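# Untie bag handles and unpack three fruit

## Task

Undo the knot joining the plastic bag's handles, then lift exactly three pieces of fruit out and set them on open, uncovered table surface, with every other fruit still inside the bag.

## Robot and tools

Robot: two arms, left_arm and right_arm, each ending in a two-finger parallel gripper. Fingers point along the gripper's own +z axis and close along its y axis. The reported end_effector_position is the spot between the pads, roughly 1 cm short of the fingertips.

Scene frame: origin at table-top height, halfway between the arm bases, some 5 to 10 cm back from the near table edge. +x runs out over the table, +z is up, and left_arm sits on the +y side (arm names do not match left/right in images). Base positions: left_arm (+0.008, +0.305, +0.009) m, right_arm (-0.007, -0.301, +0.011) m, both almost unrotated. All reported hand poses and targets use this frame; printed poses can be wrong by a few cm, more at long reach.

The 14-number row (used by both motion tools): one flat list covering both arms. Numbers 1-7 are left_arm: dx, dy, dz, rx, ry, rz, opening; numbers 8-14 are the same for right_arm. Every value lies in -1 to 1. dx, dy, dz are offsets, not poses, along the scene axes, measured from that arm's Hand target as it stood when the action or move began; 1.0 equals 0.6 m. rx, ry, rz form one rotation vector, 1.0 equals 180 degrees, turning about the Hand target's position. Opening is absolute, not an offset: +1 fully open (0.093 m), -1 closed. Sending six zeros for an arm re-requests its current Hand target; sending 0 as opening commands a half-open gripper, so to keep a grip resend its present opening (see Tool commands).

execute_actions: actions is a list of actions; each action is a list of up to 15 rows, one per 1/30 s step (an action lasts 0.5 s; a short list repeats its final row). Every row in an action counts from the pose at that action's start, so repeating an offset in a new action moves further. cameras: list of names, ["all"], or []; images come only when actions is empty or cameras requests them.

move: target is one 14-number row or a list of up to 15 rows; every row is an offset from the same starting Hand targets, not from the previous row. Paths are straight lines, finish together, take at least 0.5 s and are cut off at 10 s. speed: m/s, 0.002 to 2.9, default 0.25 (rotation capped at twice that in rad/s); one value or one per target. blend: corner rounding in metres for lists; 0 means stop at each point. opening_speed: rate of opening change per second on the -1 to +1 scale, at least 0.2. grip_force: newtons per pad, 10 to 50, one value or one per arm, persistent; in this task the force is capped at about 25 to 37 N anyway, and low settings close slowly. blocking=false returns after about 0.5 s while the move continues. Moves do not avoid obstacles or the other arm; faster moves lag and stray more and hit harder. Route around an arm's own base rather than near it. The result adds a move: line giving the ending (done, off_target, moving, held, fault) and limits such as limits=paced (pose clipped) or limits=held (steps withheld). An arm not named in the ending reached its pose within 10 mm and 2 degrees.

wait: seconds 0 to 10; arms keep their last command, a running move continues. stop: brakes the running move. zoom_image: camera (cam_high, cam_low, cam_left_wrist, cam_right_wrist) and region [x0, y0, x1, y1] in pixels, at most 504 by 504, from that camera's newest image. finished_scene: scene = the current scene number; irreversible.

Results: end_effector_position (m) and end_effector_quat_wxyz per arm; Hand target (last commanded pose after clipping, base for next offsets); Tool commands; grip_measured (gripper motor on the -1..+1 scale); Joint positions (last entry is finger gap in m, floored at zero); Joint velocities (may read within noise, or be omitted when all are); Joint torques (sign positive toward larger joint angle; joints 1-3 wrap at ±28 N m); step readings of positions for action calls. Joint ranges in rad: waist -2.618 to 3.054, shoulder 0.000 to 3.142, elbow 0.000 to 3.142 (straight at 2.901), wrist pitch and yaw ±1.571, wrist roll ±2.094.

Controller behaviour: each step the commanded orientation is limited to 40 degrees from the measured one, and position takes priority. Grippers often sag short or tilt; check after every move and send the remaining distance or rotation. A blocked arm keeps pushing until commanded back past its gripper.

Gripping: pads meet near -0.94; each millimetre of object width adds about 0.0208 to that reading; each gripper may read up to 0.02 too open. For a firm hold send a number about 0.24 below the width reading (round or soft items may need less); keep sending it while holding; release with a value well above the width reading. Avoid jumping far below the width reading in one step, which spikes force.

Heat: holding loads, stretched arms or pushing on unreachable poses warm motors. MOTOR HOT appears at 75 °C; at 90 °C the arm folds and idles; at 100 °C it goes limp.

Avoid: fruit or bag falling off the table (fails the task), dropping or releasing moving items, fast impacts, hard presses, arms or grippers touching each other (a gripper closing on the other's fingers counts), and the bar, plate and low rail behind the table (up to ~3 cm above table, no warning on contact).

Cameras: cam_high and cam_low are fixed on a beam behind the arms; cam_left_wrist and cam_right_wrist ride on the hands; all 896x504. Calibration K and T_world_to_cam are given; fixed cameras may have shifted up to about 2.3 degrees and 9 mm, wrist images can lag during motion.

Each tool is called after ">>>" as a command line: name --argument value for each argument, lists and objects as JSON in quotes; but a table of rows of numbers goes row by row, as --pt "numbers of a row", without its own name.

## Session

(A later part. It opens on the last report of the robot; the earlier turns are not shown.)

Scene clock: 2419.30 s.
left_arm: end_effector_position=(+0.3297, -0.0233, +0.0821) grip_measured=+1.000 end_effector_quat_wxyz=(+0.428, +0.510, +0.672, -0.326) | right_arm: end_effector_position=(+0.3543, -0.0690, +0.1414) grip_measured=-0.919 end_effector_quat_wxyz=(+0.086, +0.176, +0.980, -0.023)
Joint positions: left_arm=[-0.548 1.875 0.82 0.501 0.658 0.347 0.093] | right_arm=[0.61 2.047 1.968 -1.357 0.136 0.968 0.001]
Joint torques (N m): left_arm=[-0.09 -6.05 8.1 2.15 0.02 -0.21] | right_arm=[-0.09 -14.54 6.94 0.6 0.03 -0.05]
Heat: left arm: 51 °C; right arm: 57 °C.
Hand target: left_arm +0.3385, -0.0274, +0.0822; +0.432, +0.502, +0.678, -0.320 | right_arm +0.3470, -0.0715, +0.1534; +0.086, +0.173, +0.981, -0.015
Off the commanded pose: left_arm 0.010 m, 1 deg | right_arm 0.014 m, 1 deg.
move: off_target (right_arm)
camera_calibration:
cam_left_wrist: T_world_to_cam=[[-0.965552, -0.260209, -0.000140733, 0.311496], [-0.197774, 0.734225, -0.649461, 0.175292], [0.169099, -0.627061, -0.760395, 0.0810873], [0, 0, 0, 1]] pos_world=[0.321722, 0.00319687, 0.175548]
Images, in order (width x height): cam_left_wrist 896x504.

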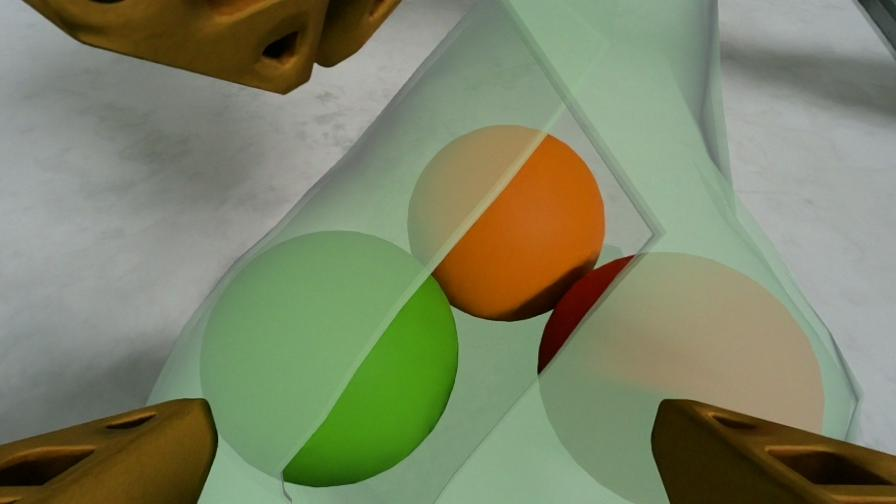

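>>> move --pt "0 0.02 0.02 0 0 0 -1 0 0 0 0 0 0 -1" --pt "0.002 0.0 -0.03 0 0 0 -1 0 0 0 0 0 0 -1" --pt "0.002 0.0 -0.03 0 0 0 1 0 0 0 0 0 0 -1" --speed 0.08 --opening_speed 1.5 --cameras '["cam_left_wrist"]'

Scene clock: 2443.47 s.
left_arm: end_effector_position=(+0.3355, -0.0256, +0.0668) grip_measured=+1.000 end_effector_quat_wxyz=(+0.433, +0.506, +0.673, -0.323) | right_arm: end_effector_position=(+0.3537, -0.0682, +0.1414) grip_measured=-0.919 end_effector_quat_wxyz=(+0.085, +0.175, +0.981, -0.022)
Joint positions: left_arm=[-0.55 1.94 0.82 0.579 0.646 0.341 0.093] | right_arm=[0.611 2.047 1.968 -1.357 0.133 0.968 0.001]
Joint torques (N m): left_arm=[0.09 -6.64 6.8 2.15 0.14 -0.12] | right_arm=[-0.2 -14.58 6.84 0.63 0.06 -0.07]
Heat: left arm: 52 °C; right arm: 56 °C.
Hand target: left_arm +0.3397, -0.0273, +0.0642; +0.432, +0.502, +0.678, -0.320 | right_arm +0.3469, -0.0713, +0.1534; +0.086, +0.173, +0.981, -0.015
Off the commanded pose: left_arm 0.005 m, 1 deg | right_arm 0.014 m, 1 deg.
move: off_target (right_arm)
camera_calibration:
cam_left_wrist: T_world_to_cam=[[-0.962362, -0.271684, -0.00682178, 0.315532], [-0.201544, 0.730299, -0.65272, 0.169672], [0.182316, -0.626778, -0.757568, 0.0623577], [0, 0, 0, 1]] pos_world=[0.326483, 0.000898446, 0.160141]
Images, in order (width x height): cam_left_wrist 896x504.

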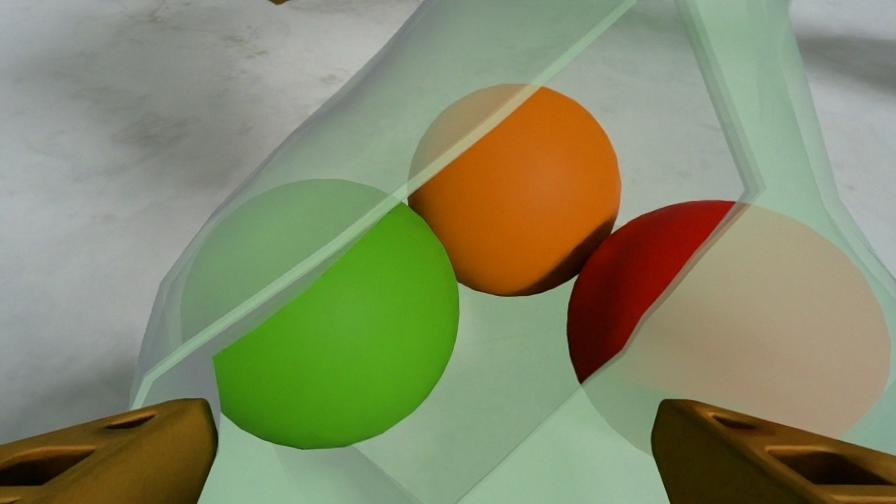

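>>> move --pt "0.056 0.014 0.0 0 0 0 1 -0.01 -0.055 0.015 0 0 0 -1" --speed 0.06 --cameras '["cam_left_wrist"]'

Scene clock: 2463.33 s.
left_arm: end_effector_position=(+0.3707, -0.0189, +0.0701) grip_measured=+1.000 end_effector_quat_wxyz=(+0.441, +0.499, +0.674, -0.319) | right_arm: end_effector_position=(+0.3453, -0.1004, +0.1520) grip_measured=-0.919 end_effector_quat_wxyz=(+0.082, +0.173, +0.981, -0.025)
Joint positions: left_arm=[-0.488 2.002 0.929 0.527 0.683 0.366 0.093] | right_arm=[0.553 1.945 1.858 -1.349 0.124 0.906 0.001]
Joint torques (N m): left_arm=[0.76 -6.84 7.5 1.87 0.35 0.09] | right_arm=[-0.76 -13.53 6.79 0.74 0.08 -0.09]
Heat: left arm: 50 °C; right arm: 56 °C.
Hand target: left_arm +0.3733, -0.0189, +0.0642; +0.432, +0.502, +0.678, -0.320 | right_arm +0.3410, -0.1044, +0.1625; +0.086, +0.173, +0.981, -0.015
Off the commanded pose: left_arm 0.006 m, 1 deg | right_arm 0.012 m, 1 deg.
move: off_target (right_arm)
camera_calibration:
cam_left_wrist: T_world_to_cam=[[-0.956702, -0.29078, -0.0129725, 0.349229], [-0.210161, 0.720918, -0.660386, 0.177533], [0.201379, -0.629066, -0.750815, 0.0550764], [0, 0, 0, 1]] pos_world=[0.360327, 0.00820883, 0.163123]
Images, in order (width x height): cam_left_wrist 896x504.

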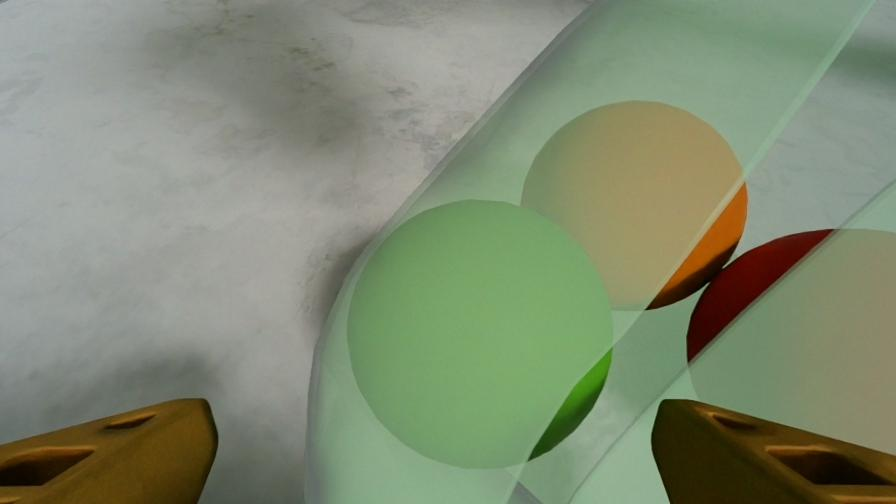

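>>> move --pt "0.02 0.1 0.06 0 0 0 0.72 0 0 0 0 0 0 -1" --pt "-0.15 0.09 0.06 0 0 0 0.72 -0.1 0.0 -0.01 0 0 0 -1" --speed 0.12 --blend '[0.02,0]' --cameras '["cam_left_wrist","cam_high"]'

>>> zoom_image --camera "cam_high" --region '[390, 140, 570, 290]'

Scene clock: 2492.00 s.
left_arm: end_effector_position=(+0.2848, +0.0335, +0.0989) grip_measured=+0.722 end_effector_quat_wxyz=(+0.429, +0.506, +0.674, -0.324) | right_arm: end_effector_position=(+0.2833, -0.1036, +0.1492) grip_measured=-0.919 end_effector_quat_wxyz=(+0.075, +0.170, +0.982, -0.024)
Joint positions: left_arm=[-0.463 1.589 0.573 0.43 0.72 0.399 0.08] | right_arm=[0.641 1.742 1.581 -1.297 0.124 0.989 0.001]
Joint torques (N m): left_arm=[0.02 -6.93 4.97 2.1 0.18 -0.13] | right_arm=[0.09 -11.33 6.68 0.87 0.2 0.08]
Heat: left arm: 51 °C; right arm: 55 °C.
Hand target: left_arm +0.2834, +0.0351, +0.1002; +0.432, +0.502, +0.678, -0.320 | right_arm +0.2810, -0.1045, +0.1564; +0.086, +0.173, +0.981, -0.015
Off the commanded pose: left_arm 0.003 m, 1 deg | right_arm 0.008 m, 2 deg.
move: done
camera_calibration:
cam_left_wrist: T_world_to_cam=[[-0.962597, -0.270938, -0.000164427, 0.282391], [-0.205931, 0.732031, -0.649403, 0.138081], [0.176068, -0.625079, -0.760445, 0.134962], [0, 0, 0, 1]] pos_world=[0.276501, 0.0597935, 0.192348]
Images, in order (width x height): cam_high 896x504, cam_left_wrist 896x504.

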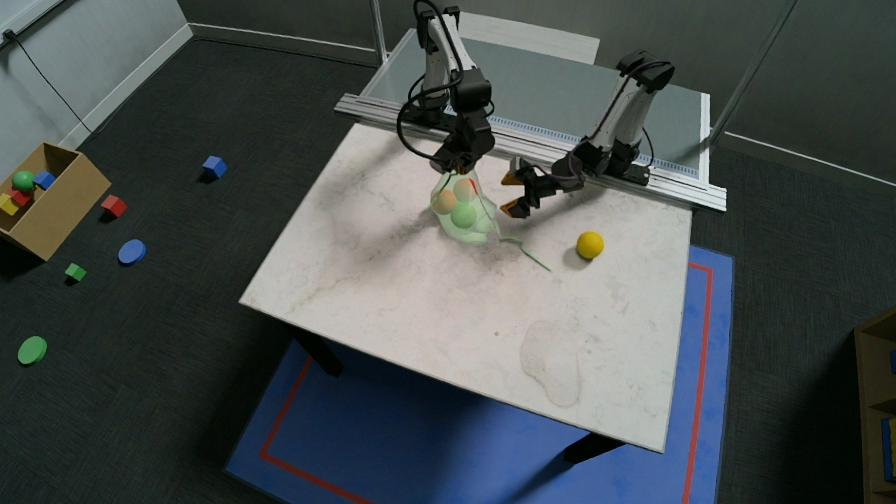

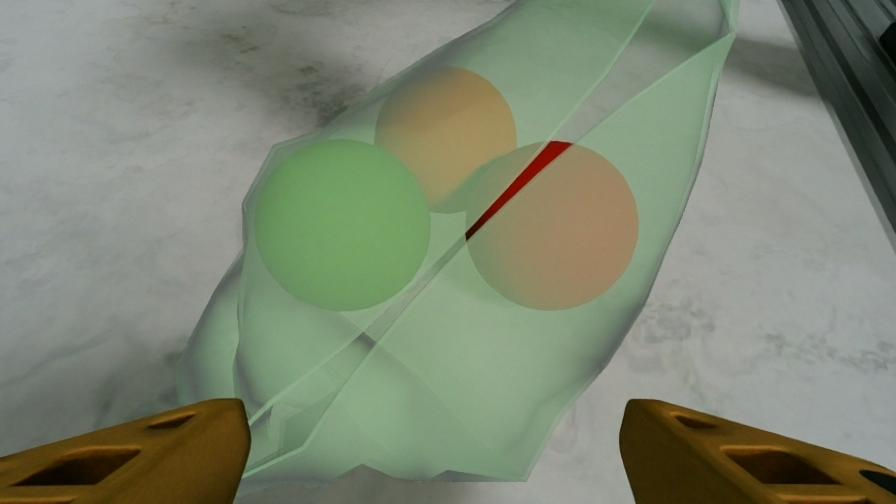

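Scaled by 2.800 from the camera's 896x504 image, which has a finer 1280x720 frame.

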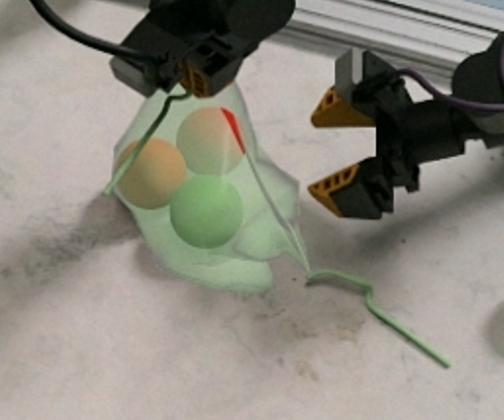

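>>> move --pt "0.0 0.03 0.03 0 0 0 -1 0.11 0.055 -0.005 0 0 0 -1" --pt "0.08 -0.01 0.0 0 0 0 -1 0.11 0.055 -0.005 0 0 0 -1" --speed 0.12 --opening_speed 3 --cameras '["cam_left_wrist"]'

Scene clock: 2523.33 s.
left_arm: end_effector_position=(+0.3263, +0.0324, +0.0986) grip_measured=-0.979 end_effector_quat_wxyz=(+0.428, +0.499, +0.682, -0.322) | right_arm: end_effector_position=(+0.3441, -0.0691, +0.1513) grip_measured=-0.919 end_effector_quat_wxyz=(+0.090, +0.172, +0.981, -0.011)
Joint positions: left_arm=[-0.409 1.716 0.725 0.376 0.751 0.425 0] | right_arm=[0.618 1.989 1.919 -1.344 0.124 0.969 0.001]
Joint torques (N m): left_arm=[0.08 -5.34 7.83 2.03 0.33 0.04] | right_arm=[-0.79 -8.73 11.7 0.53 0.17 -0.1]
Heat: left arm: 50 °C; right arm: 55 °C.
Hand target: left_arm +0.3314, +0.0291, +0.1002; +0.432, +0.502, +0.678, -0.320 | right_arm +0.3470, -0.0714, +0.1535; +0.086, +0.173, +0.981, -0.015
Off the commanded pose: left_arm 0.006 m, 1 deg | right_arm 0.004 m, 1 deg.
move: done
camera_calibration:
cam_left_wrist: T_world_to_cam=[[-0.957363, -0.288744, 0.00916452, 0.320073], [-0.226354, 0.730034, -0.644836, 0.153476], [0.179502, -0.619416, -0.764266, 0.125772], [0, 0, 0, 1]] pos_world=[0.318589, 0.0582812, 0.192157]
Images, in order (width x height): cam_left_wrist 896x504.

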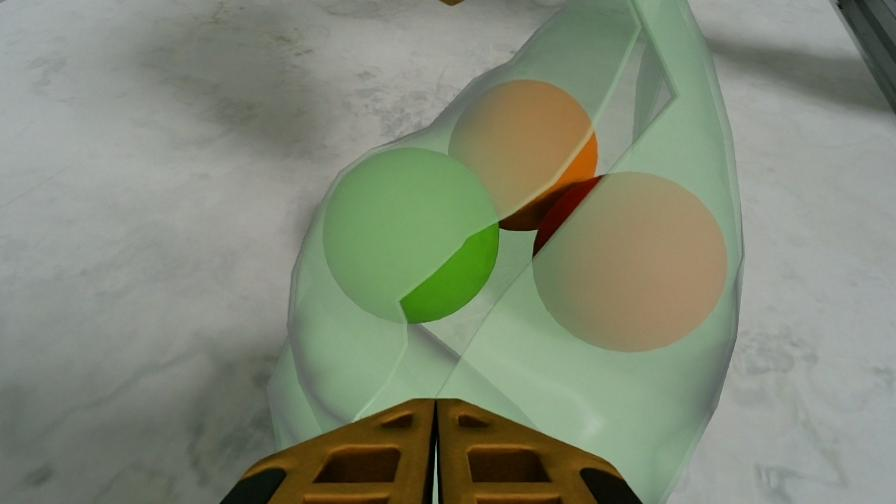

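>>> move --pt "0.004 -0.08 -0.04 0 0 0 -1 0.0 -0.035 0.0 0 0 0 -1" --pt "0.006 -0.13 -0.082 0 0 0 -1 0.0 -0.035 0.0 0 0 0 -1" --pt "0.006 -0.13 -0.082 0 0 0 0.7 0.0 -0.035 0.0 0 0 0 -1" --speed 0.1 --blend '[0.02,0,0]' --opening_speed 1.5 --cameras '["cam_left_wrist"]'

Scene clock: 2540.77 s.
left_arm: end_effector_position=(+0.3300, -0.0464, +0.0534) grip_measured=+0.698 end_effector_quat_wxyz=(+0.432, +0.506, +0.673, -0.322) | right_arm: end_effector_position=(+0.3481, -0.0886, +0.1429) grip_measured=-0.919 end_effector_quat_wxyz=(+0.078, +0.171, +0.982, -0.026)
Joint positions: left_arm=[-0.61 2.006 0.838 0.646 0.593 0.303 0.079] | right_arm=[0.574 1.989 1.887 -1.344 0.124 0.924 0.001]
Joint torques (N m): left_arm=[0.16 -6.75 7.08 2.16 0.12 -0.12] | right_arm=[-1.05 -13.83 6.78 0.8 0.11 -0.1]
Heat: left arm: 50 °C; right arm: 56 °C.
Hand target: left_arm +0.3349, -0.0489, +0.0510; +0.432, +0.502, +0.678, -0.320 | right_arm +0.3469, -0.0924, +0.1535; +0.086, +0.173, +0.981, -0.015
Off the commanded pose: left_arm 0.006 m, 1 deg | right_arm 0.011 m, 2 deg.
move: off_target (right_arm); blend cut to 0.0196 m at target 1
camera_calibration:
cam_left_wrist: T_world_to_cam=[[-0.962114, -0.27258, -0.00599392, 0.304347], [-0.203062, 0.731063, -0.651393, 0.175478], [0.181938, -0.625497, -0.758717, 0.0404825], [0, 0, 0, 1]] pos_world=[0.321084, -0.020005, 0.146844]
Images, in order (width x height): cam_left_wrist 896x504.

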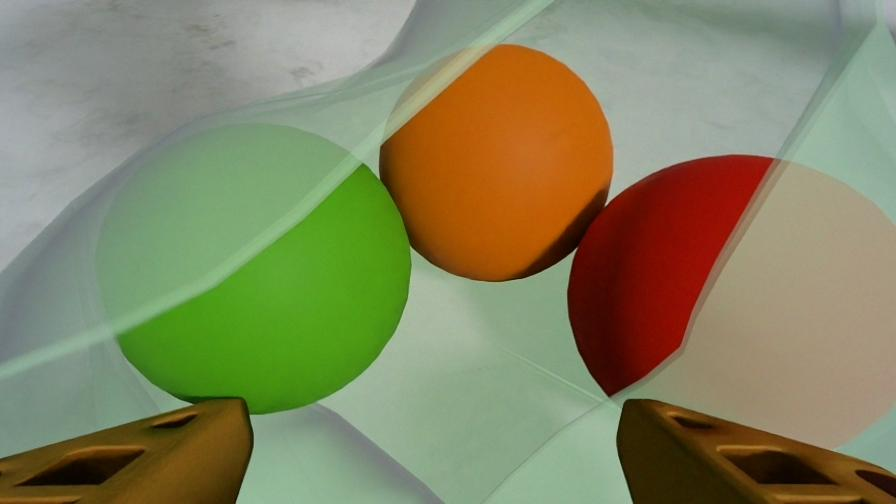

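>>> move --pt "0 0 0 0 0 0 -1 0 0 0 0 0 0 -1" --pt "-0.025 0.085 0.04 0 0 0 -1 0 0 0 0 0 0 -1" --pt "-0.12 0.02 0.045 0 0 0 0.72 0 0 0 0 0 0 -1" --speed 0.12 --opening_speed 2 --cameras '["cam_left_wrist"]'

Scene clock: 2570.83 s.
left_arm: end_effector_position=(+0.2635, -0.0393, +0.0742) grip_measured=+0.718 end_effector_quat_wxyz=(+0.427, +0.507, +0.675, -0.323) | right_arm: end_effector_position=(+0.3481, -0.0886, +0.1429) grip_measured=-0.919 end_effector_quat_wxyz=(+0.078, +0.171, +0.982, -0.026)
Joint positions: left_arm=[-0.723 1.772 0.616 0.657 0.496 0.24 0.08] | right_arm=[0.574 1.989 1.887 -1.344 0.124 0.924 0.001]
Joint torques (N m): left_arm=[0.13 -8.16 4.63 2.25 0.07 -0.11] | right_arm=[-0.98 -13.82 6.72 0.81 0.11 -0.07]
Heat: left arm: 51 °C; right arm: 56 °C.
Hand target: left_arm +0.2629, -0.0369, +0.0779; +0.432, +0.502, +0.678, -0.320 | right_arm +0.3469, -0.0924, +0.1535; +0.086, +0.173, +0.981, -0.015
Off the commanded pose: left_arm 0.005 m, 1 deg | right_arm 0.011 m, 2 deg.
move: off_target (right_arm)
camera_calibration:
cam_left_wrist: T_world_to_cam=[[-0.962724, -0.270484, -0.000369018, 0.242317], [-0.206429, 0.735615, -0.645181, 0.170828], [0.174783, -0.621055, -0.76403, 0.0751988], [0, 0, 0, 1]] pos_world=[0.255405, -0.013418, 0.167758]
Images, in order (width x height): cam_left_wrist 896x504.

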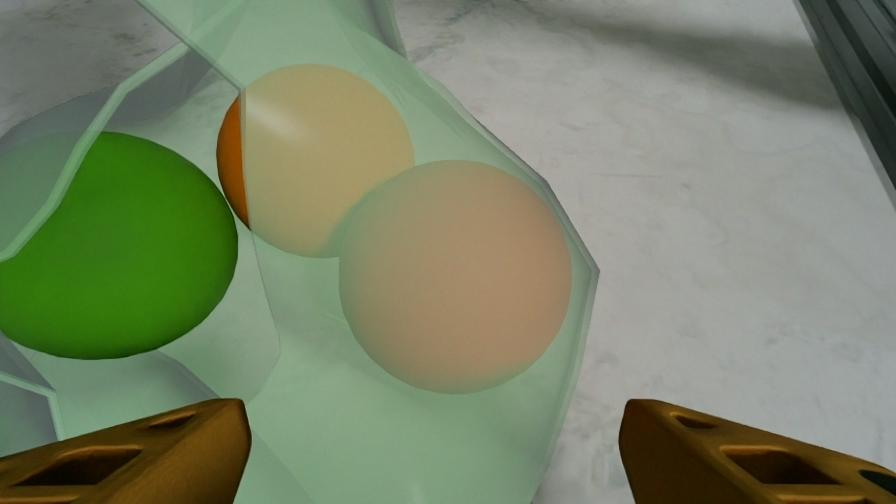

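>>> move --pt "0.1 0.05 0.03 0 0 0 0.72 0.07 -0.035 0.0 0 0 0 -1" --speed 0.1 --cameras '["cam_left_wrist"]'

Scene clock: 2588.60 s.
left_arm: end_effector_position=(+0.3209, -0.0056, +0.0952) grip_measured=+0.718 end_effector_quat_wxyz=(+0.436, +0.498, +0.679, -0.319) | right_arm: end_effector_position=(+0.3873, -0.1127, +0.1519) grip_measured=-0.919 end_effector_quat_wxyz=(+0.093, +0.173, +0.980, -0.015)
Joint positions: left_arm=[-0.528 1.772 0.745 0.486 0.646 0.337 0.08] | right_arm=[0.471 2.048 2.004 -1.354 0.111 0.825 0.001]
Joint torques (N m): left_arm=[0.54 -6.45 7.68 1.87 0.36 0.08] | right_arm=[-0.61 -9.25 11.63 0.64 0.08 -0.11]
Heat: left arm: 53 °C; right arm: 56 °C.
Hand target: left_arm +0.3229, -0.0069, +0.0959; +0.432, +0.502, +0.678, -0.320 | right_arm +0.3889, -0.1134, +0.1534; +0.086, +0.173, +0.981, -0.015
Off the commanded pose: left_arm 0.003 m, 1 deg | right_arm 0.002 m, 1 deg.
move: done
camera_calibration:
cam_left_wrist: T_world_to_cam=[[-0.95598, -0.293411, -0.00347133, 0.304617], [-0.219975, 0.724442, -0.653295, 0.176502], [0.194199, -0.623774, -0.757095, 0.0951975], [0, 0, 0, 1]] pos_world=[0.311547, 0.0208944, 0.188439]
Images, in order (width x height): cam_left_wrist 896x504.

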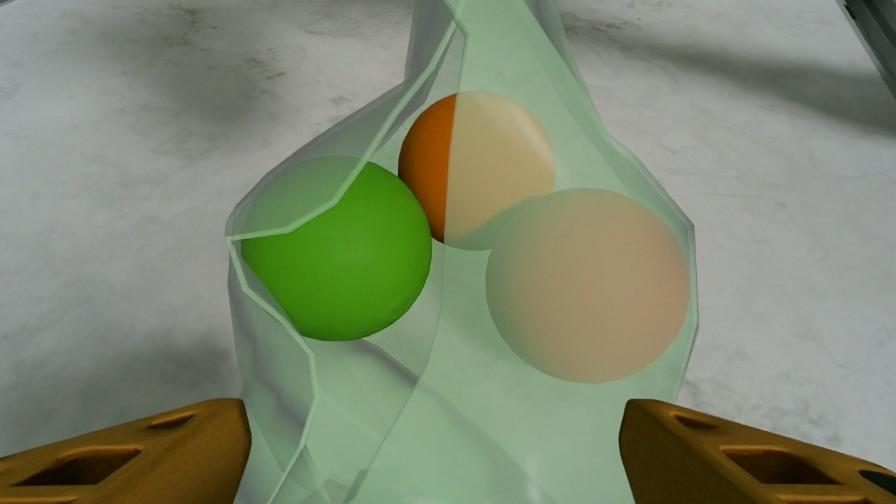

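>>> move --pt "0.062 -0.028 -0.008 0 0 0 -1 0 0 0 0 0 0 -1" --pt "0.082 -0.063 -0.03 0 0 0 -1 0 0 0 0 0 0 -1" --pt "0.082 -0.063 -0.03 0 0 0 1 0 0 0 0 0 0 -1" --speed 0.1 --opening_speed 2 --cameras '["cam_left_wrist"]'

Scene clock: 2615.10 s.
left_arm: end_effector_position=(+0.3658, -0.0424, +0.0794) grip_measured=+1.000 end_effector_quat_wxyz=(+0.430, +0.507, +0.674, -0.323) | right_arm: end_effector_position=(+0.3873, -0.1127, +0.1519) grip_measured=-0.919 end_effector_quat_wxyz=(+0.093, +0.173, +0.980, -0.015)
Joint positions: left_arm=[-0.543 1.999 0.993 0.456 0.653 0.345 0.093] | right_arm=[0.471 2.048 2.004 -1.354 0.111 0.825 0.001]
Joint torques (N m): left_arm=[0.21 -7.23 7.8 2.15 0.13 -0.12] | right_arm=[-0.81 -9.14 11.59 0.59 0.05 -0.08]
Heat: left arm: 52 °C; right arm: 59 °C.
Hand target: left_arm +0.3722, -0.0447, +0.0781; +0.432, +0.502, +0.678, -0.320 | right_arm +0.3890, -0.1134, +0.1535; +0.086, +0.173, +0.981, -0.015
Off the commanded pose: left_arm 0.007 m, 1 deg | right_arm 0.002 m, 1 deg.
move: done
camera_calibration:
cam_left_wrist: T_world_to_cam=[[-0.962796, -0.270218, -0.00246881, 0.340175], [-0.203805, 0.732102, -0.649992, 0.196915], [0.177447, -0.625307, -0.759937, 0.0577864], [0, 0, 0, 1]] pos_world=[0.357397, -0.016106, 0.172747]
Images, in order (width x height): cam_left_wrist 896x504.

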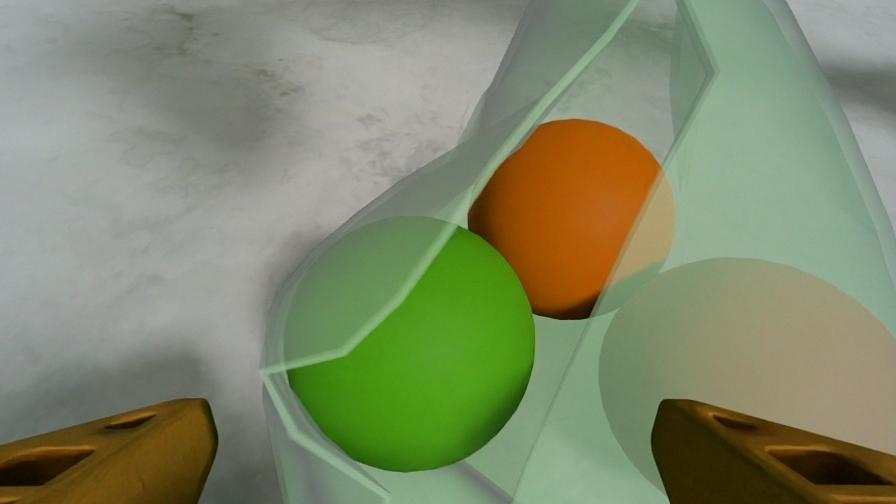

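>>> move --pt "0.0 0 0 0 0 0 0.74 0 0 0 0 0 0 -1" --pt "0.029 -0.054 -0.048 0 0 0 0.74 0 0 0 0 0 0 -1" --speed 0.08 --opening_speed 2 --cameras '["cam_left_wrist"]'

Scene clock: 2636.93 s.
left_arm: end_effector_position=(+0.3848, -0.0739, +0.0528) grip_measured=+0.742 end_effector_quat_wxyz=(+0.432, +0.506, +0.673, -0.323) | right_arm: end_effector_position=(+0.3871, -0.1128, +0.1519) grip_measured=-0.919 end_effector_quat_wxyz=(+0.092, +0.173, +0.980, -0.015)
Joint positions: left_arm=[-0.585 2.166 1.124 0.511 0.615 0.318 0.081] | right_arm=[0.471 2.048 2.004 -1.355 0.111 0.824 0.001]
Joint torques (N m): left_arm=[-0.01 -7.98 7.68 2.16 0.09 -0.15] | right_arm=[-0.7 -9.1 11.62 0.63 0.04 -0.1]
Heat: left arm: 53 °C; right arm: 60 °C.
Hand target: left_arm +0.3896, -0.0771, +0.0492; +0.432, +0.502, +0.678, -0.320 | right_arm +0.3890, -0.1134, +0.1535; +0.086, +0.173, +0.981, -0.015
Off the commanded pose: left_arm 0.007 m, 1 deg | right_arm 0.002 m, 1 deg.
move: done
camera_calibration:
cam_left_wrist: T_world_to_cam=[[-0.962214, -0.27225, -0.00483096, 0.349554], [-0.203566, 0.73102, -0.651283, 0.206446], [0.180844, -0.625691, -0.758819, 0.0131789], [0, 0, 0, 1]] pos_world=[0.375988, -0.0475045, 0.146144]
Images, in order (width x height): cam_left_wrist 896x504.

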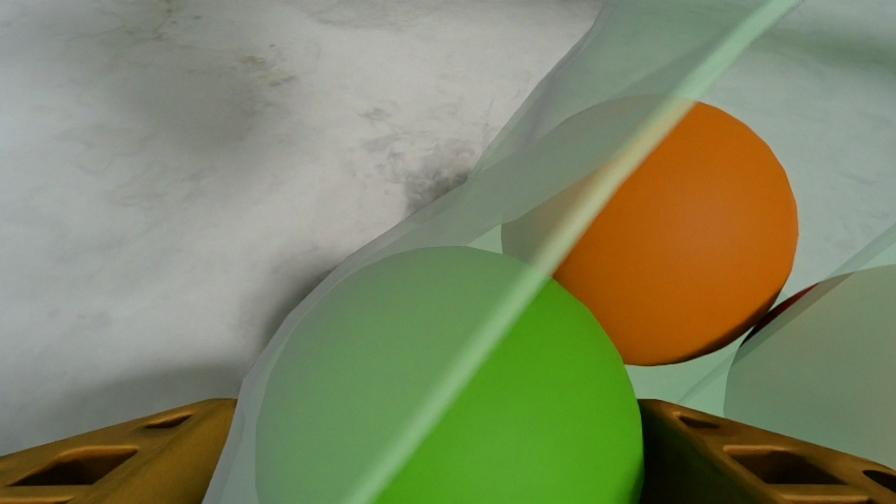

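>>> move --pt "0.0 0 0 0 0 0 0.2 0 0 0 0 0 0 -1" --pt "-0.02 0.1 0.07 0 0 0 0.2 -0.03 0.05 -0.03 0 0 0 -1" --pt "-0.03 0.25 0.08 0 0 0 0.2 -0.03 0.08 -0.05 0 0 0 -1" --speed 0.1 --blend '[0,0.02,0]' --opening_speed 1 --cameras '["cam_left_wrist","cam_high"]'

>>> zoom_image --camera "cam_high" --region '[390, 140, 570, 290]'

Scene clock: 2651.57 s.
left_arm: end_effector_position=(+0.3758, +0.0716, +0.0905) grip_measured=+0.363 end_effector_quat_wxyz=(+0.429, +0.498, +0.683, -0.319) | right_arm: end_effector_position=(+0.3683, -0.0668, +0.1295) grip_measured=-0.919 end_effector_quat_wxyz=(+0.085, +0.170, +0.982, -0.010)
Joint positions: left_arm=[-0.243 1.844 0.878 0.245 0.875 0.573 0.063] | right_arm=[0.586 2.081 1.972 -1.307 0.111 0.933 0.001]
Joint torques (N m): left_arm=[0.49 -9.44 5.33 1.66 0.53 0.05] | right_arm=[0.12 -9.46 8.57 0.95 0.23 0.1]
Heat: left arm: 52 °C; right arm: 61 °C.
Hand target: left_arm +0.3716, +0.0729, +0.0973; +0.432, +0.502, +0.678, -0.320 | right_arm +0.3709, -0.0654, +0.1234; +0.086, +0.173, +0.981, -0.015
Off the commanded pose: left_arm 0.008 m, 1 deg | right_arm 0.007 m, 1 deg.
move: done
camera_calibration:
cam_left_wrist: T_world_to_cam=[[-0.955712, -0.294257, 0.00523417, 0.378952], [-0.228396, 0.730351, -0.643757, 0.131462], [0.185607, -0.616441, -0.765212, 0.132662], [0, 0, 0, 1]] pos_world=[0.367571, 0.0972739, 0.184161]
Images, in order (width x height): cam_high 896x504, cam_left_wrist 896x504.

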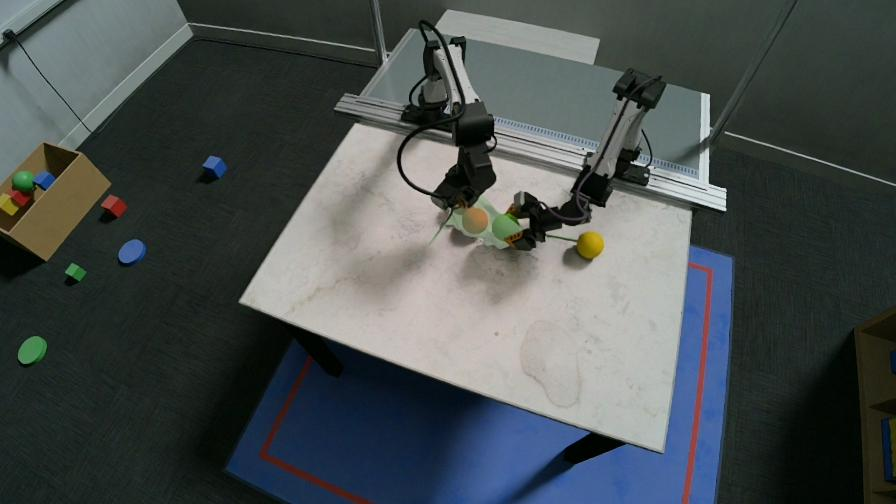

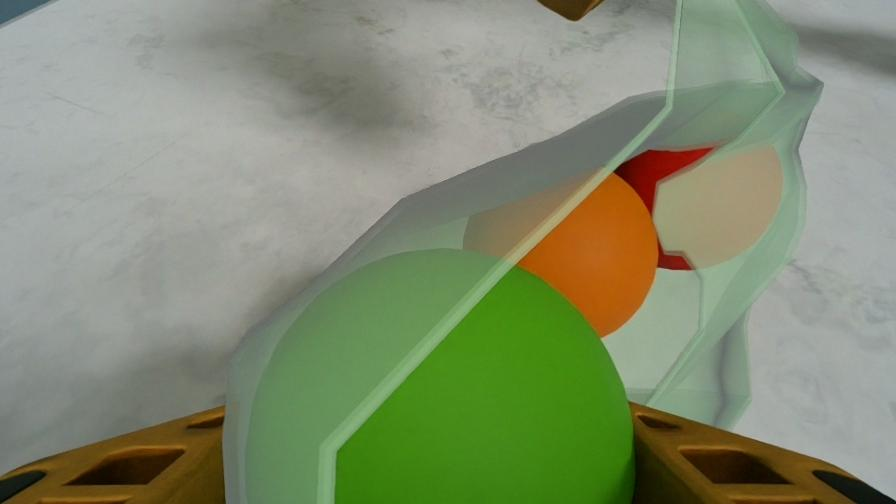

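Scaled by 2.800 from the camera's 896x504 image, which has a finer 1280x720 frame.

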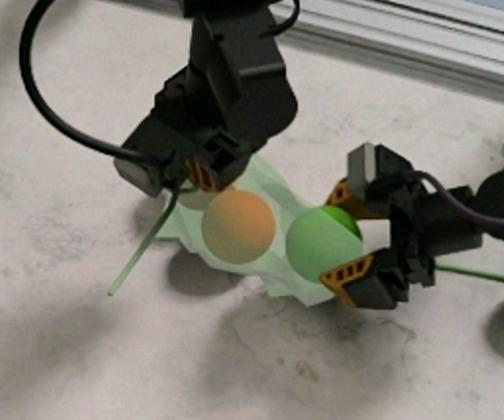

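>>> move --pt "-0.01 0.05 -0.04 0 0 0 0.2 0 0 0 0 0 0 -1" --pt "-0.01 0.05 -0.08 0 0 0 0.2 0 0 0 0 0 0 -1" --pt "-0.01 0.05 -0.08 0 0 0 0.75 0 0 0 0 0 0 -1" --speed 0.08 --blend '[0.02,0,0]' --opening_speed 0.6 --cameras '["cam_left_wrist","cam_high"]'

>>> zoom_image --camera "cam_high" --region '[390, 140, 570, 290]'

Scene clock: 2663.27 s.
left_arm: end_effector_position=(+0.3672, +0.0996, +0.0579) grip_measured=+0.748 end_effector_quat_wxyz=(+0.438, +0.505, +0.671, -0.321) | right_arm: end_effector_position=(+0.3714, -0.0631, +0.1300) grip_measured=-0.919 end_effector_quat_wxyz=(+0.091, +0.170, +0.981, -0.003)
Joint positions: left_arm=[-0.161 1.912 0.788 0.349 0.953 0.674 0.081] | right_arm=[0.589 2.081 1.972 -1.288 0.111 0.935 0.001]
Joint torques (N m): left_arm=[0.81 -6.16 4.48 1.77 0.42 0.04] | right_arm=[-0.03 -9.54 8.53 0.77 0.25 0.05]
Heat: left arm: 52 °C; right arm: 61 °C.
Hand target: left_arm +0.3655, +0.1028, +0.0492; +0.432, +0.502, +0.678, -0.320 | right_arm +0.3709, -0.0654, +0.1234; +0.086, +0.173, +0.981, -0.015
Off the commanded pose: left_arm 0.009 m, 1 deg | right_arm 0.007 m, 2 deg.
move: done; blend cut to 0.012 m at target 1
camera_calibration:
cam_left_wrist: T_world_to_cam=[[-0.960743, -0.277088, -0.0139964, 0.380424], [-0.199631, 0.72545, -0.658688, 0.0789504], [0.192668, -0.630035, -0.752286, 0.124552], [0, 0, 0, 1]] pos_world=[0.357254, 0.126609, 0.151027]
Images, in order (width x height): cam_high 896x504, cam_left_wrist 896x504.

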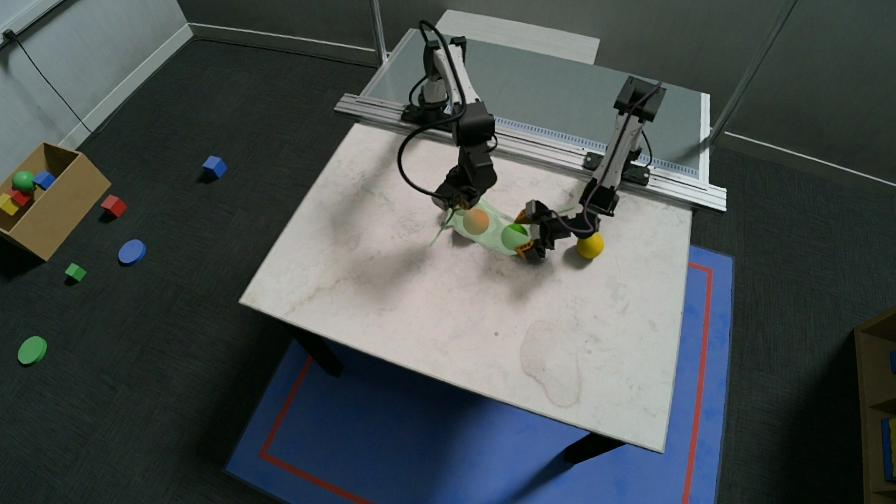

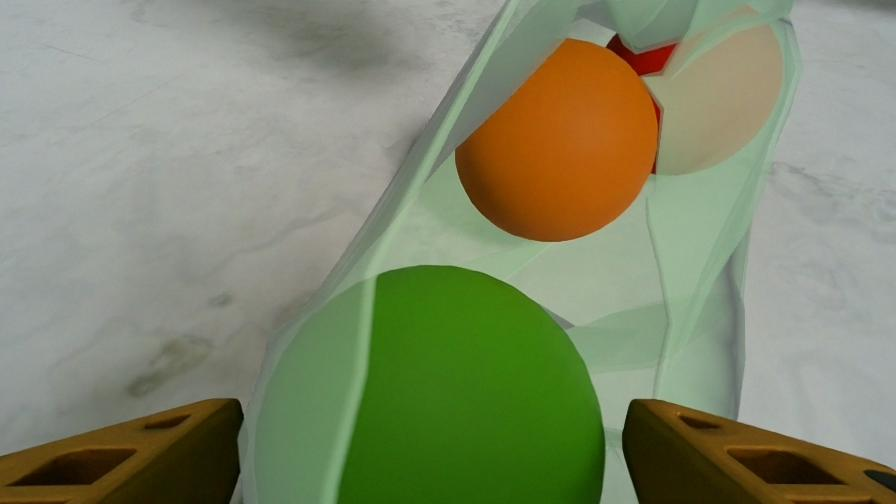

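Scaled by 2.800 from the camera's 896x504 image, which has a finer 1280x720 frame.

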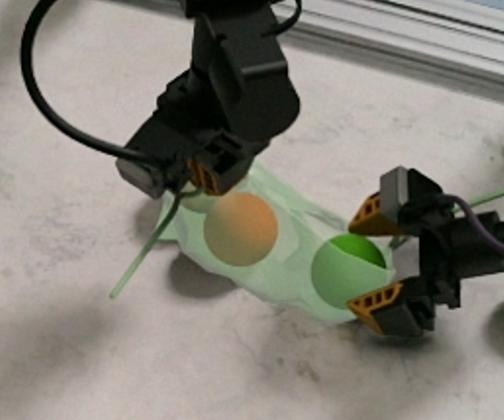

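>>> move --pt "-0.015 0.07 0.06 0 0 0 0.85 0 0 0 0 0 0 -1" --pt "-0.01 0.03 0.19 0.1939 0.2618 0.3723 1 0 0 0 0 0 0 -1" --speed 0.15 --blend '[0.02,0]' --cameras '["cam_left_wrist","cam_high"]'

>>> zoom_image --camera "cam_high" --region '[390, 140, 570, 290]'

Scene clock: 2682.13 s.
left_arm: end_effector_position=(+0.3582, +0.1210, +0.1648) grip_measured=+1.000 end_effector_quat_wxyz=(+0.092, +0.004, +0.996, -0.008) | right_arm: end_effector_position=(+0.3714, -0.0631, +0.1300) grip_measured=-0.919 end_effector_quat_wxyz=(+0.091, +0.170, +0.981, -0.003)
Joint positions: left_arm=[-0.487 1.902 1.78 -1.283 -0.063 -0.495 0.093] | right_arm=[0.589 2.081 1.972 -1.288 0.111 0.935 0.001]
Joint torques (N m): left_arm=[0.01 -6.68 8.28 0.67 -0.16 -0.12] | right_arm=[-0.06 -9.51 8.58 0.75 0.25 0.06]
Heat: left arm: 50 °C; right arm: 60 °C.
Hand target: left_arm +0.3595, +0.1209, +0.1633; +0.088, +0.000, +0.996, +0.000 | right_arm +0.3709, -0.0654, +0.1234; +0.086, +0.173, +0.981, -0.015
Off the commanded pose: left_arm 0.002 m, 1 deg | right_arm 0.007 m, 2 deg.
move: done
camera_calibration:
cam_left_wrist: T_world_to_cam=[[-0.0156534, -0.99968, 0.019882, 0.122478], [-0.97009, 0.0200015, 0.241922, 0.3449], [-0.242242, -0.0155005, -0.970092, 0.337459], [0, 0, 0, 1]] pos_world=[0.418247, 0.120771, 0.241492]
Images, in order (width x height): cam_high 896x504, cam_left_wrist 896x504.

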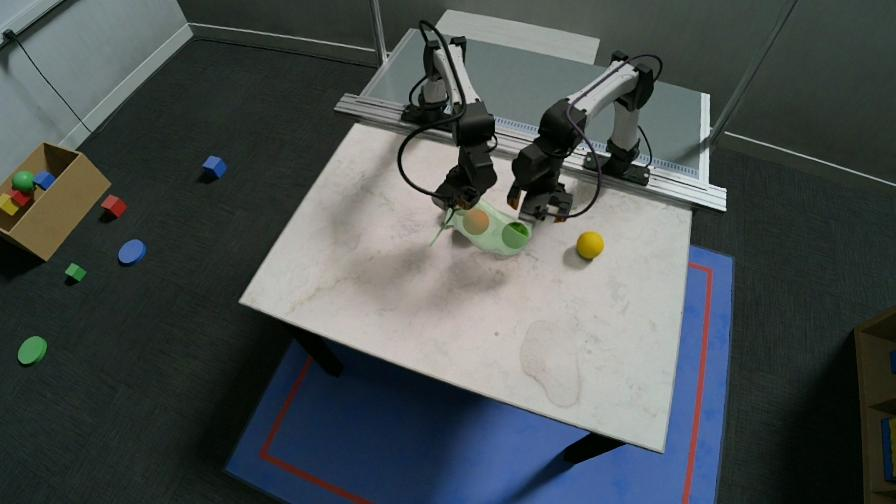

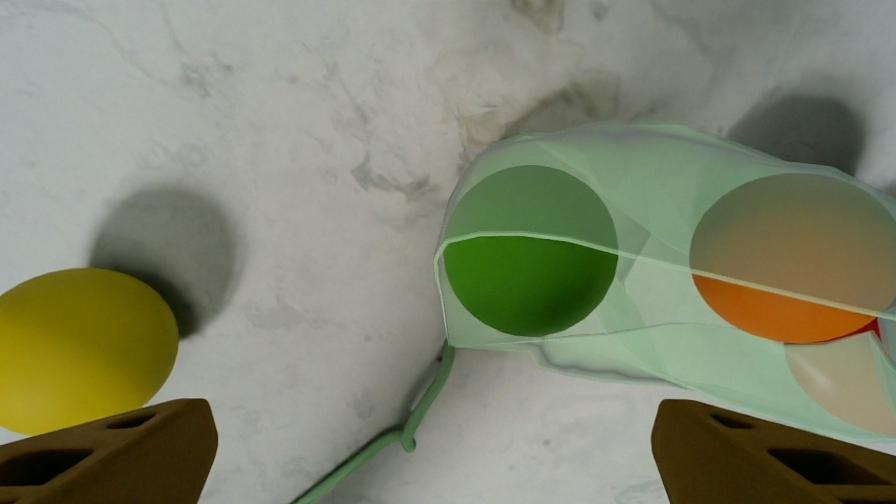

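Scaled by 2.800 from the camera's 896x504 image, which has a finer 1280x720 frame.

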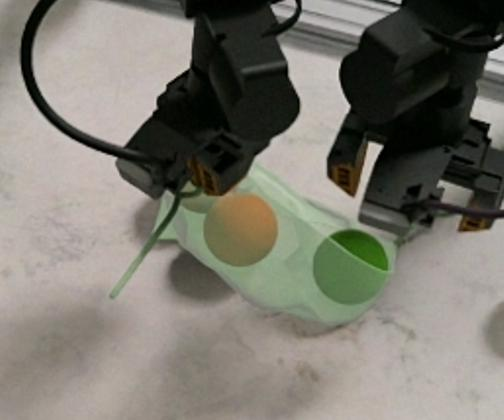

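>>> move --pt "0 0 0 0 0 0 1 0.15 0.03 -0.02 0 0 0 -1" --speed 0.1 --cameras '["cam_left_wrist"]'

Scene clock: 2692.93 s.
left_arm: end_effector_position=(+0.3582, +0.1210, +0.1648) grip_measured=+1.000 end_effector_quat_wxyz=(+0.092, +0.004, +0.996, -0.008) | right_arm: end_effector_position=(+0.4600, -0.0428, +0.1141) grip_measured=-0.919 end_effector_quat_wxyz=(+0.115, +0.170, +0.979, +0.010)
Joint positions: left_arm=[-0.487 1.902 1.78 -1.283 -0.063 -0.495 0.093] | right_arm=[0.527 2.602 2.821 -1.558 0.111 0.872 0.001]
Joint torques (N m): left_arm=[0.03 -6.71 8.24 0.67 -0.16 -0.11] | right_arm=[-0.77 -12.12 10.97 0.76 0.16 -0.08]
Heat: left arm: 49 °C; right arm: 60 °C.
Hand target: left_arm +0.3595, +0.1209, +0.1633; +0.088, +0.000, +0.996, +0.000 | right_arm +0.4610, -0.0474, +0.1116; +0.086, +0.173, +0.981, -0.015
Off the commanded pose: left_arm 0.002 m, 1 deg | right_arm 0.005 m, 4 deg.
joint sent to its limit (right arm) — joint 4 (wrist pitch), lower limit. The joint targets are off in orientation, not in position.
move: off_target (right_arm)
camera_calibration:
cam_left_wrist: T_world_to_cam=[[-0.0156534, -0.99968, 0.019882, 0.122478], [-0.97009, 0.0200015, 0.241922, 0.3449], [-0.242242, -0.0155005, -0.970092, 0.337459], [0, 0, 0, 1]] pos_world=[0.418247, 0.120771, 0.241492]
Images, in order (width x height): cam_left_wrist 896x504.

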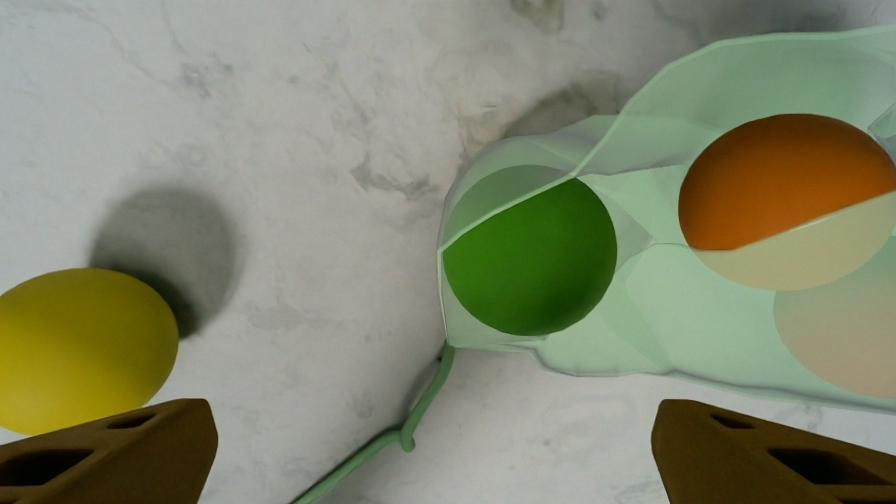

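>>> move --pt "0 0 0 0 0 0 1 0.02 0.06 -0.09 0 0 0 -1" --speed 0.1 --cameras '["cam_left_wrist"]'

Scene clock: 2734.67 s.
left_arm: end_effector_position=(+0.3582, +0.1210, +0.1648) grip_measured=+1.000 end_effector_quat_wxyz=(+0.092, +0.004, +0.996, -0.008) | right_arm: end_effector_position=(+0.4666, -0.0143, +0.0586) grip_measured=-0.919 end_effector_quat_wxyz=(+0.109, +0.165, +0.980, +0.010)
Joint positions: left_arm=[-0.487 1.902 1.78 -1.283 -0.063 -0.495 0.093] | right_arm=[0.568 2.724 2.838 -1.465 0.111 0.902 0.001]
Joint torques (N m): left_arm=[0.05 -6.72 8.24 0.66 -0.17 -0.12] | right_arm=[-0.12 -12.83 10.99 1.1 0.2 0.05]
Heat: left arm: 48 °C; right arm: 60 °C.
Hand target: left_arm +0.3595, +0.1209, +0.1633; +0.088, +0.000, +0.996, +0.000 | right_arm +0.4730, -0.0114, +0.0575; +0.086, +0.173, +0.981, -0.015
Off the commanded pose: left_arm 0.002 m, 1 deg | right_arm 0.007 m, 4 deg.
elbow stopped short (right arm): the move would have taken joint 3 (elbow) straighter than the controller allows.
move: off_target (right_arm)
camera_calibration:
cam_left_wrist: T_world_to_cam=[[-0.0156534, -0.99968, 0.019882, 0.122478], [-0.97009, 0.0200015, 0.241922, 0.3449], [-0.242242, -0.0155005, -0.970092, 0.337459], [0, 0, 0, 1]] pos_world=[0.418247, 0.120771, 0.241492]
Images, in order (width x height): cam_left_wrist 896x504.

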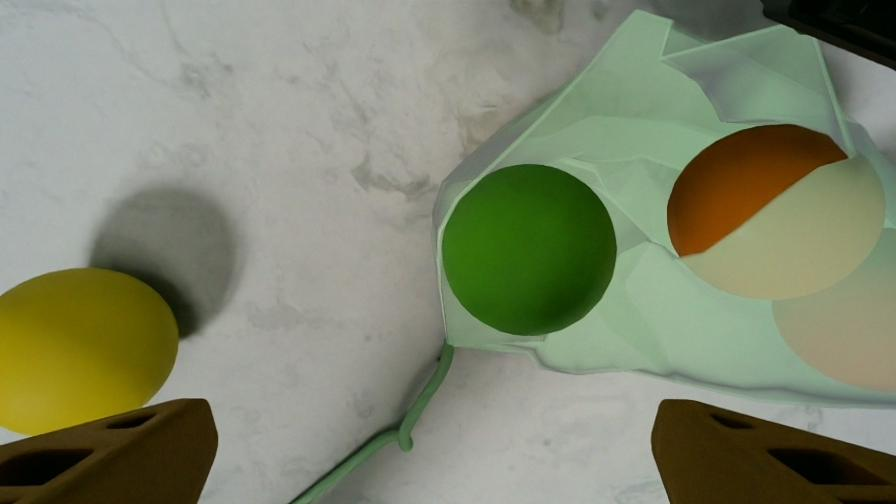

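>>> move --pt "0.026 -0.06 -0.01 -0.017 0.0241 0.3886 1 0 0 0 0 0 0 -1" --speed 0.15 --cameras '["cam_left_wrist"]'

Scene clock: 2773.17 s.
left_arm: end_effector_position=(+0.3657, +0.1069, +0.1635) grip_measured=+1.000 end_effector_quat_wxyz=(+0.078, -0.207, +0.975, -0.002) | right_arm: end_effector_position=(+0.4667, -0.0142, +0.0586) grip_measured=-0.919 end_effector_quat_wxyz=(+0.109, +0.165, +0.980, +0.010)
Joint positions: left_arm=[-0.52 2.013 1.936 -1.38 -0.091 -0.954 0.093] | right_arm=[0.568 2.724 2.838 -1.464 0.111 0.902 0.001]
Joint torques (N m): left_arm=[0.34 -8.87 6.22 0.68 -0.1 0] | right_arm=[-0.09 -12.81 11.02 1.13 0.22 0.06]
Heat: left arm: 48 °C; right arm: 60 °C.
Hand target: left_arm +0.3655, +0.1070, +0.1635; +0.078, -0.206, +0.975, -0.002 (not the last commanded pose) | right_arm +0.4730, -0.0115, +0.0575; +0.086, +0.173, +0.981, -0.015
Off the commanded pose: left_arm 0.025 m, 46 deg | right_arm 0.007 m, 4 deg.
elbow stopped short (right arm): the move would have taken joint 3 (elbow) straighter than the controller allows.
move: held (left_arm; a check stopped the path), off_target (right_arm); limits=held
pose unreachable (left arm): on one or more control steps of this call, first in action 0 (counted from 0), this arm could not follow its commanded pose, so it was not sent that pose on those steps. It may still have moved: this result reports where it is.
cause: moving toward the commanded pose would bring a part of the arm too close to another arm (this arm's wrist (the part past joint 4) and the right arm's forearm (the part past joint 3), where that arm would come to rest).
camera_calibration:
cam_left_wrist: T_world_to_cam=[[0.398231, -0.916364, 0.0411067, -0.0551937], [-0.886631, -0.373047, 0.273353, 0.359131], [-0.235156, -0.145304, -0.961035, 0.347608], [0, 0, 0, 1]] pos_world=[0.422138, 0.133904, 0.238163]
Images, in order (width x height): cam_left_wrist 896x504.

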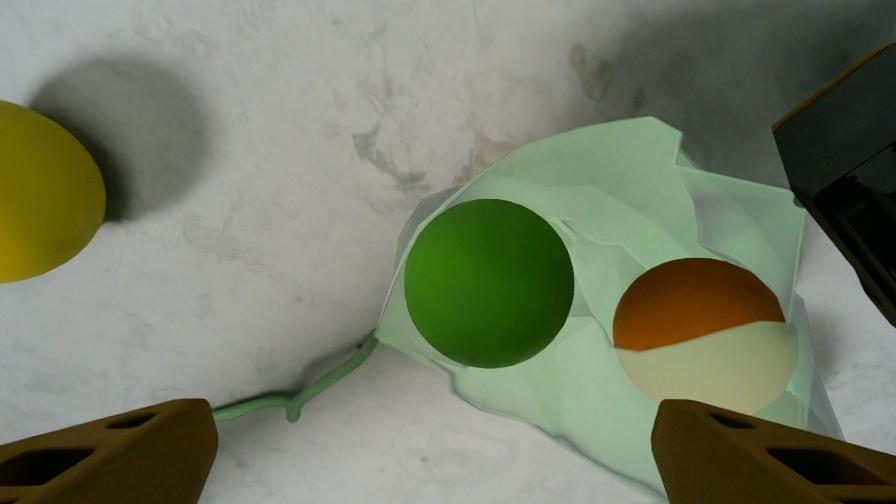

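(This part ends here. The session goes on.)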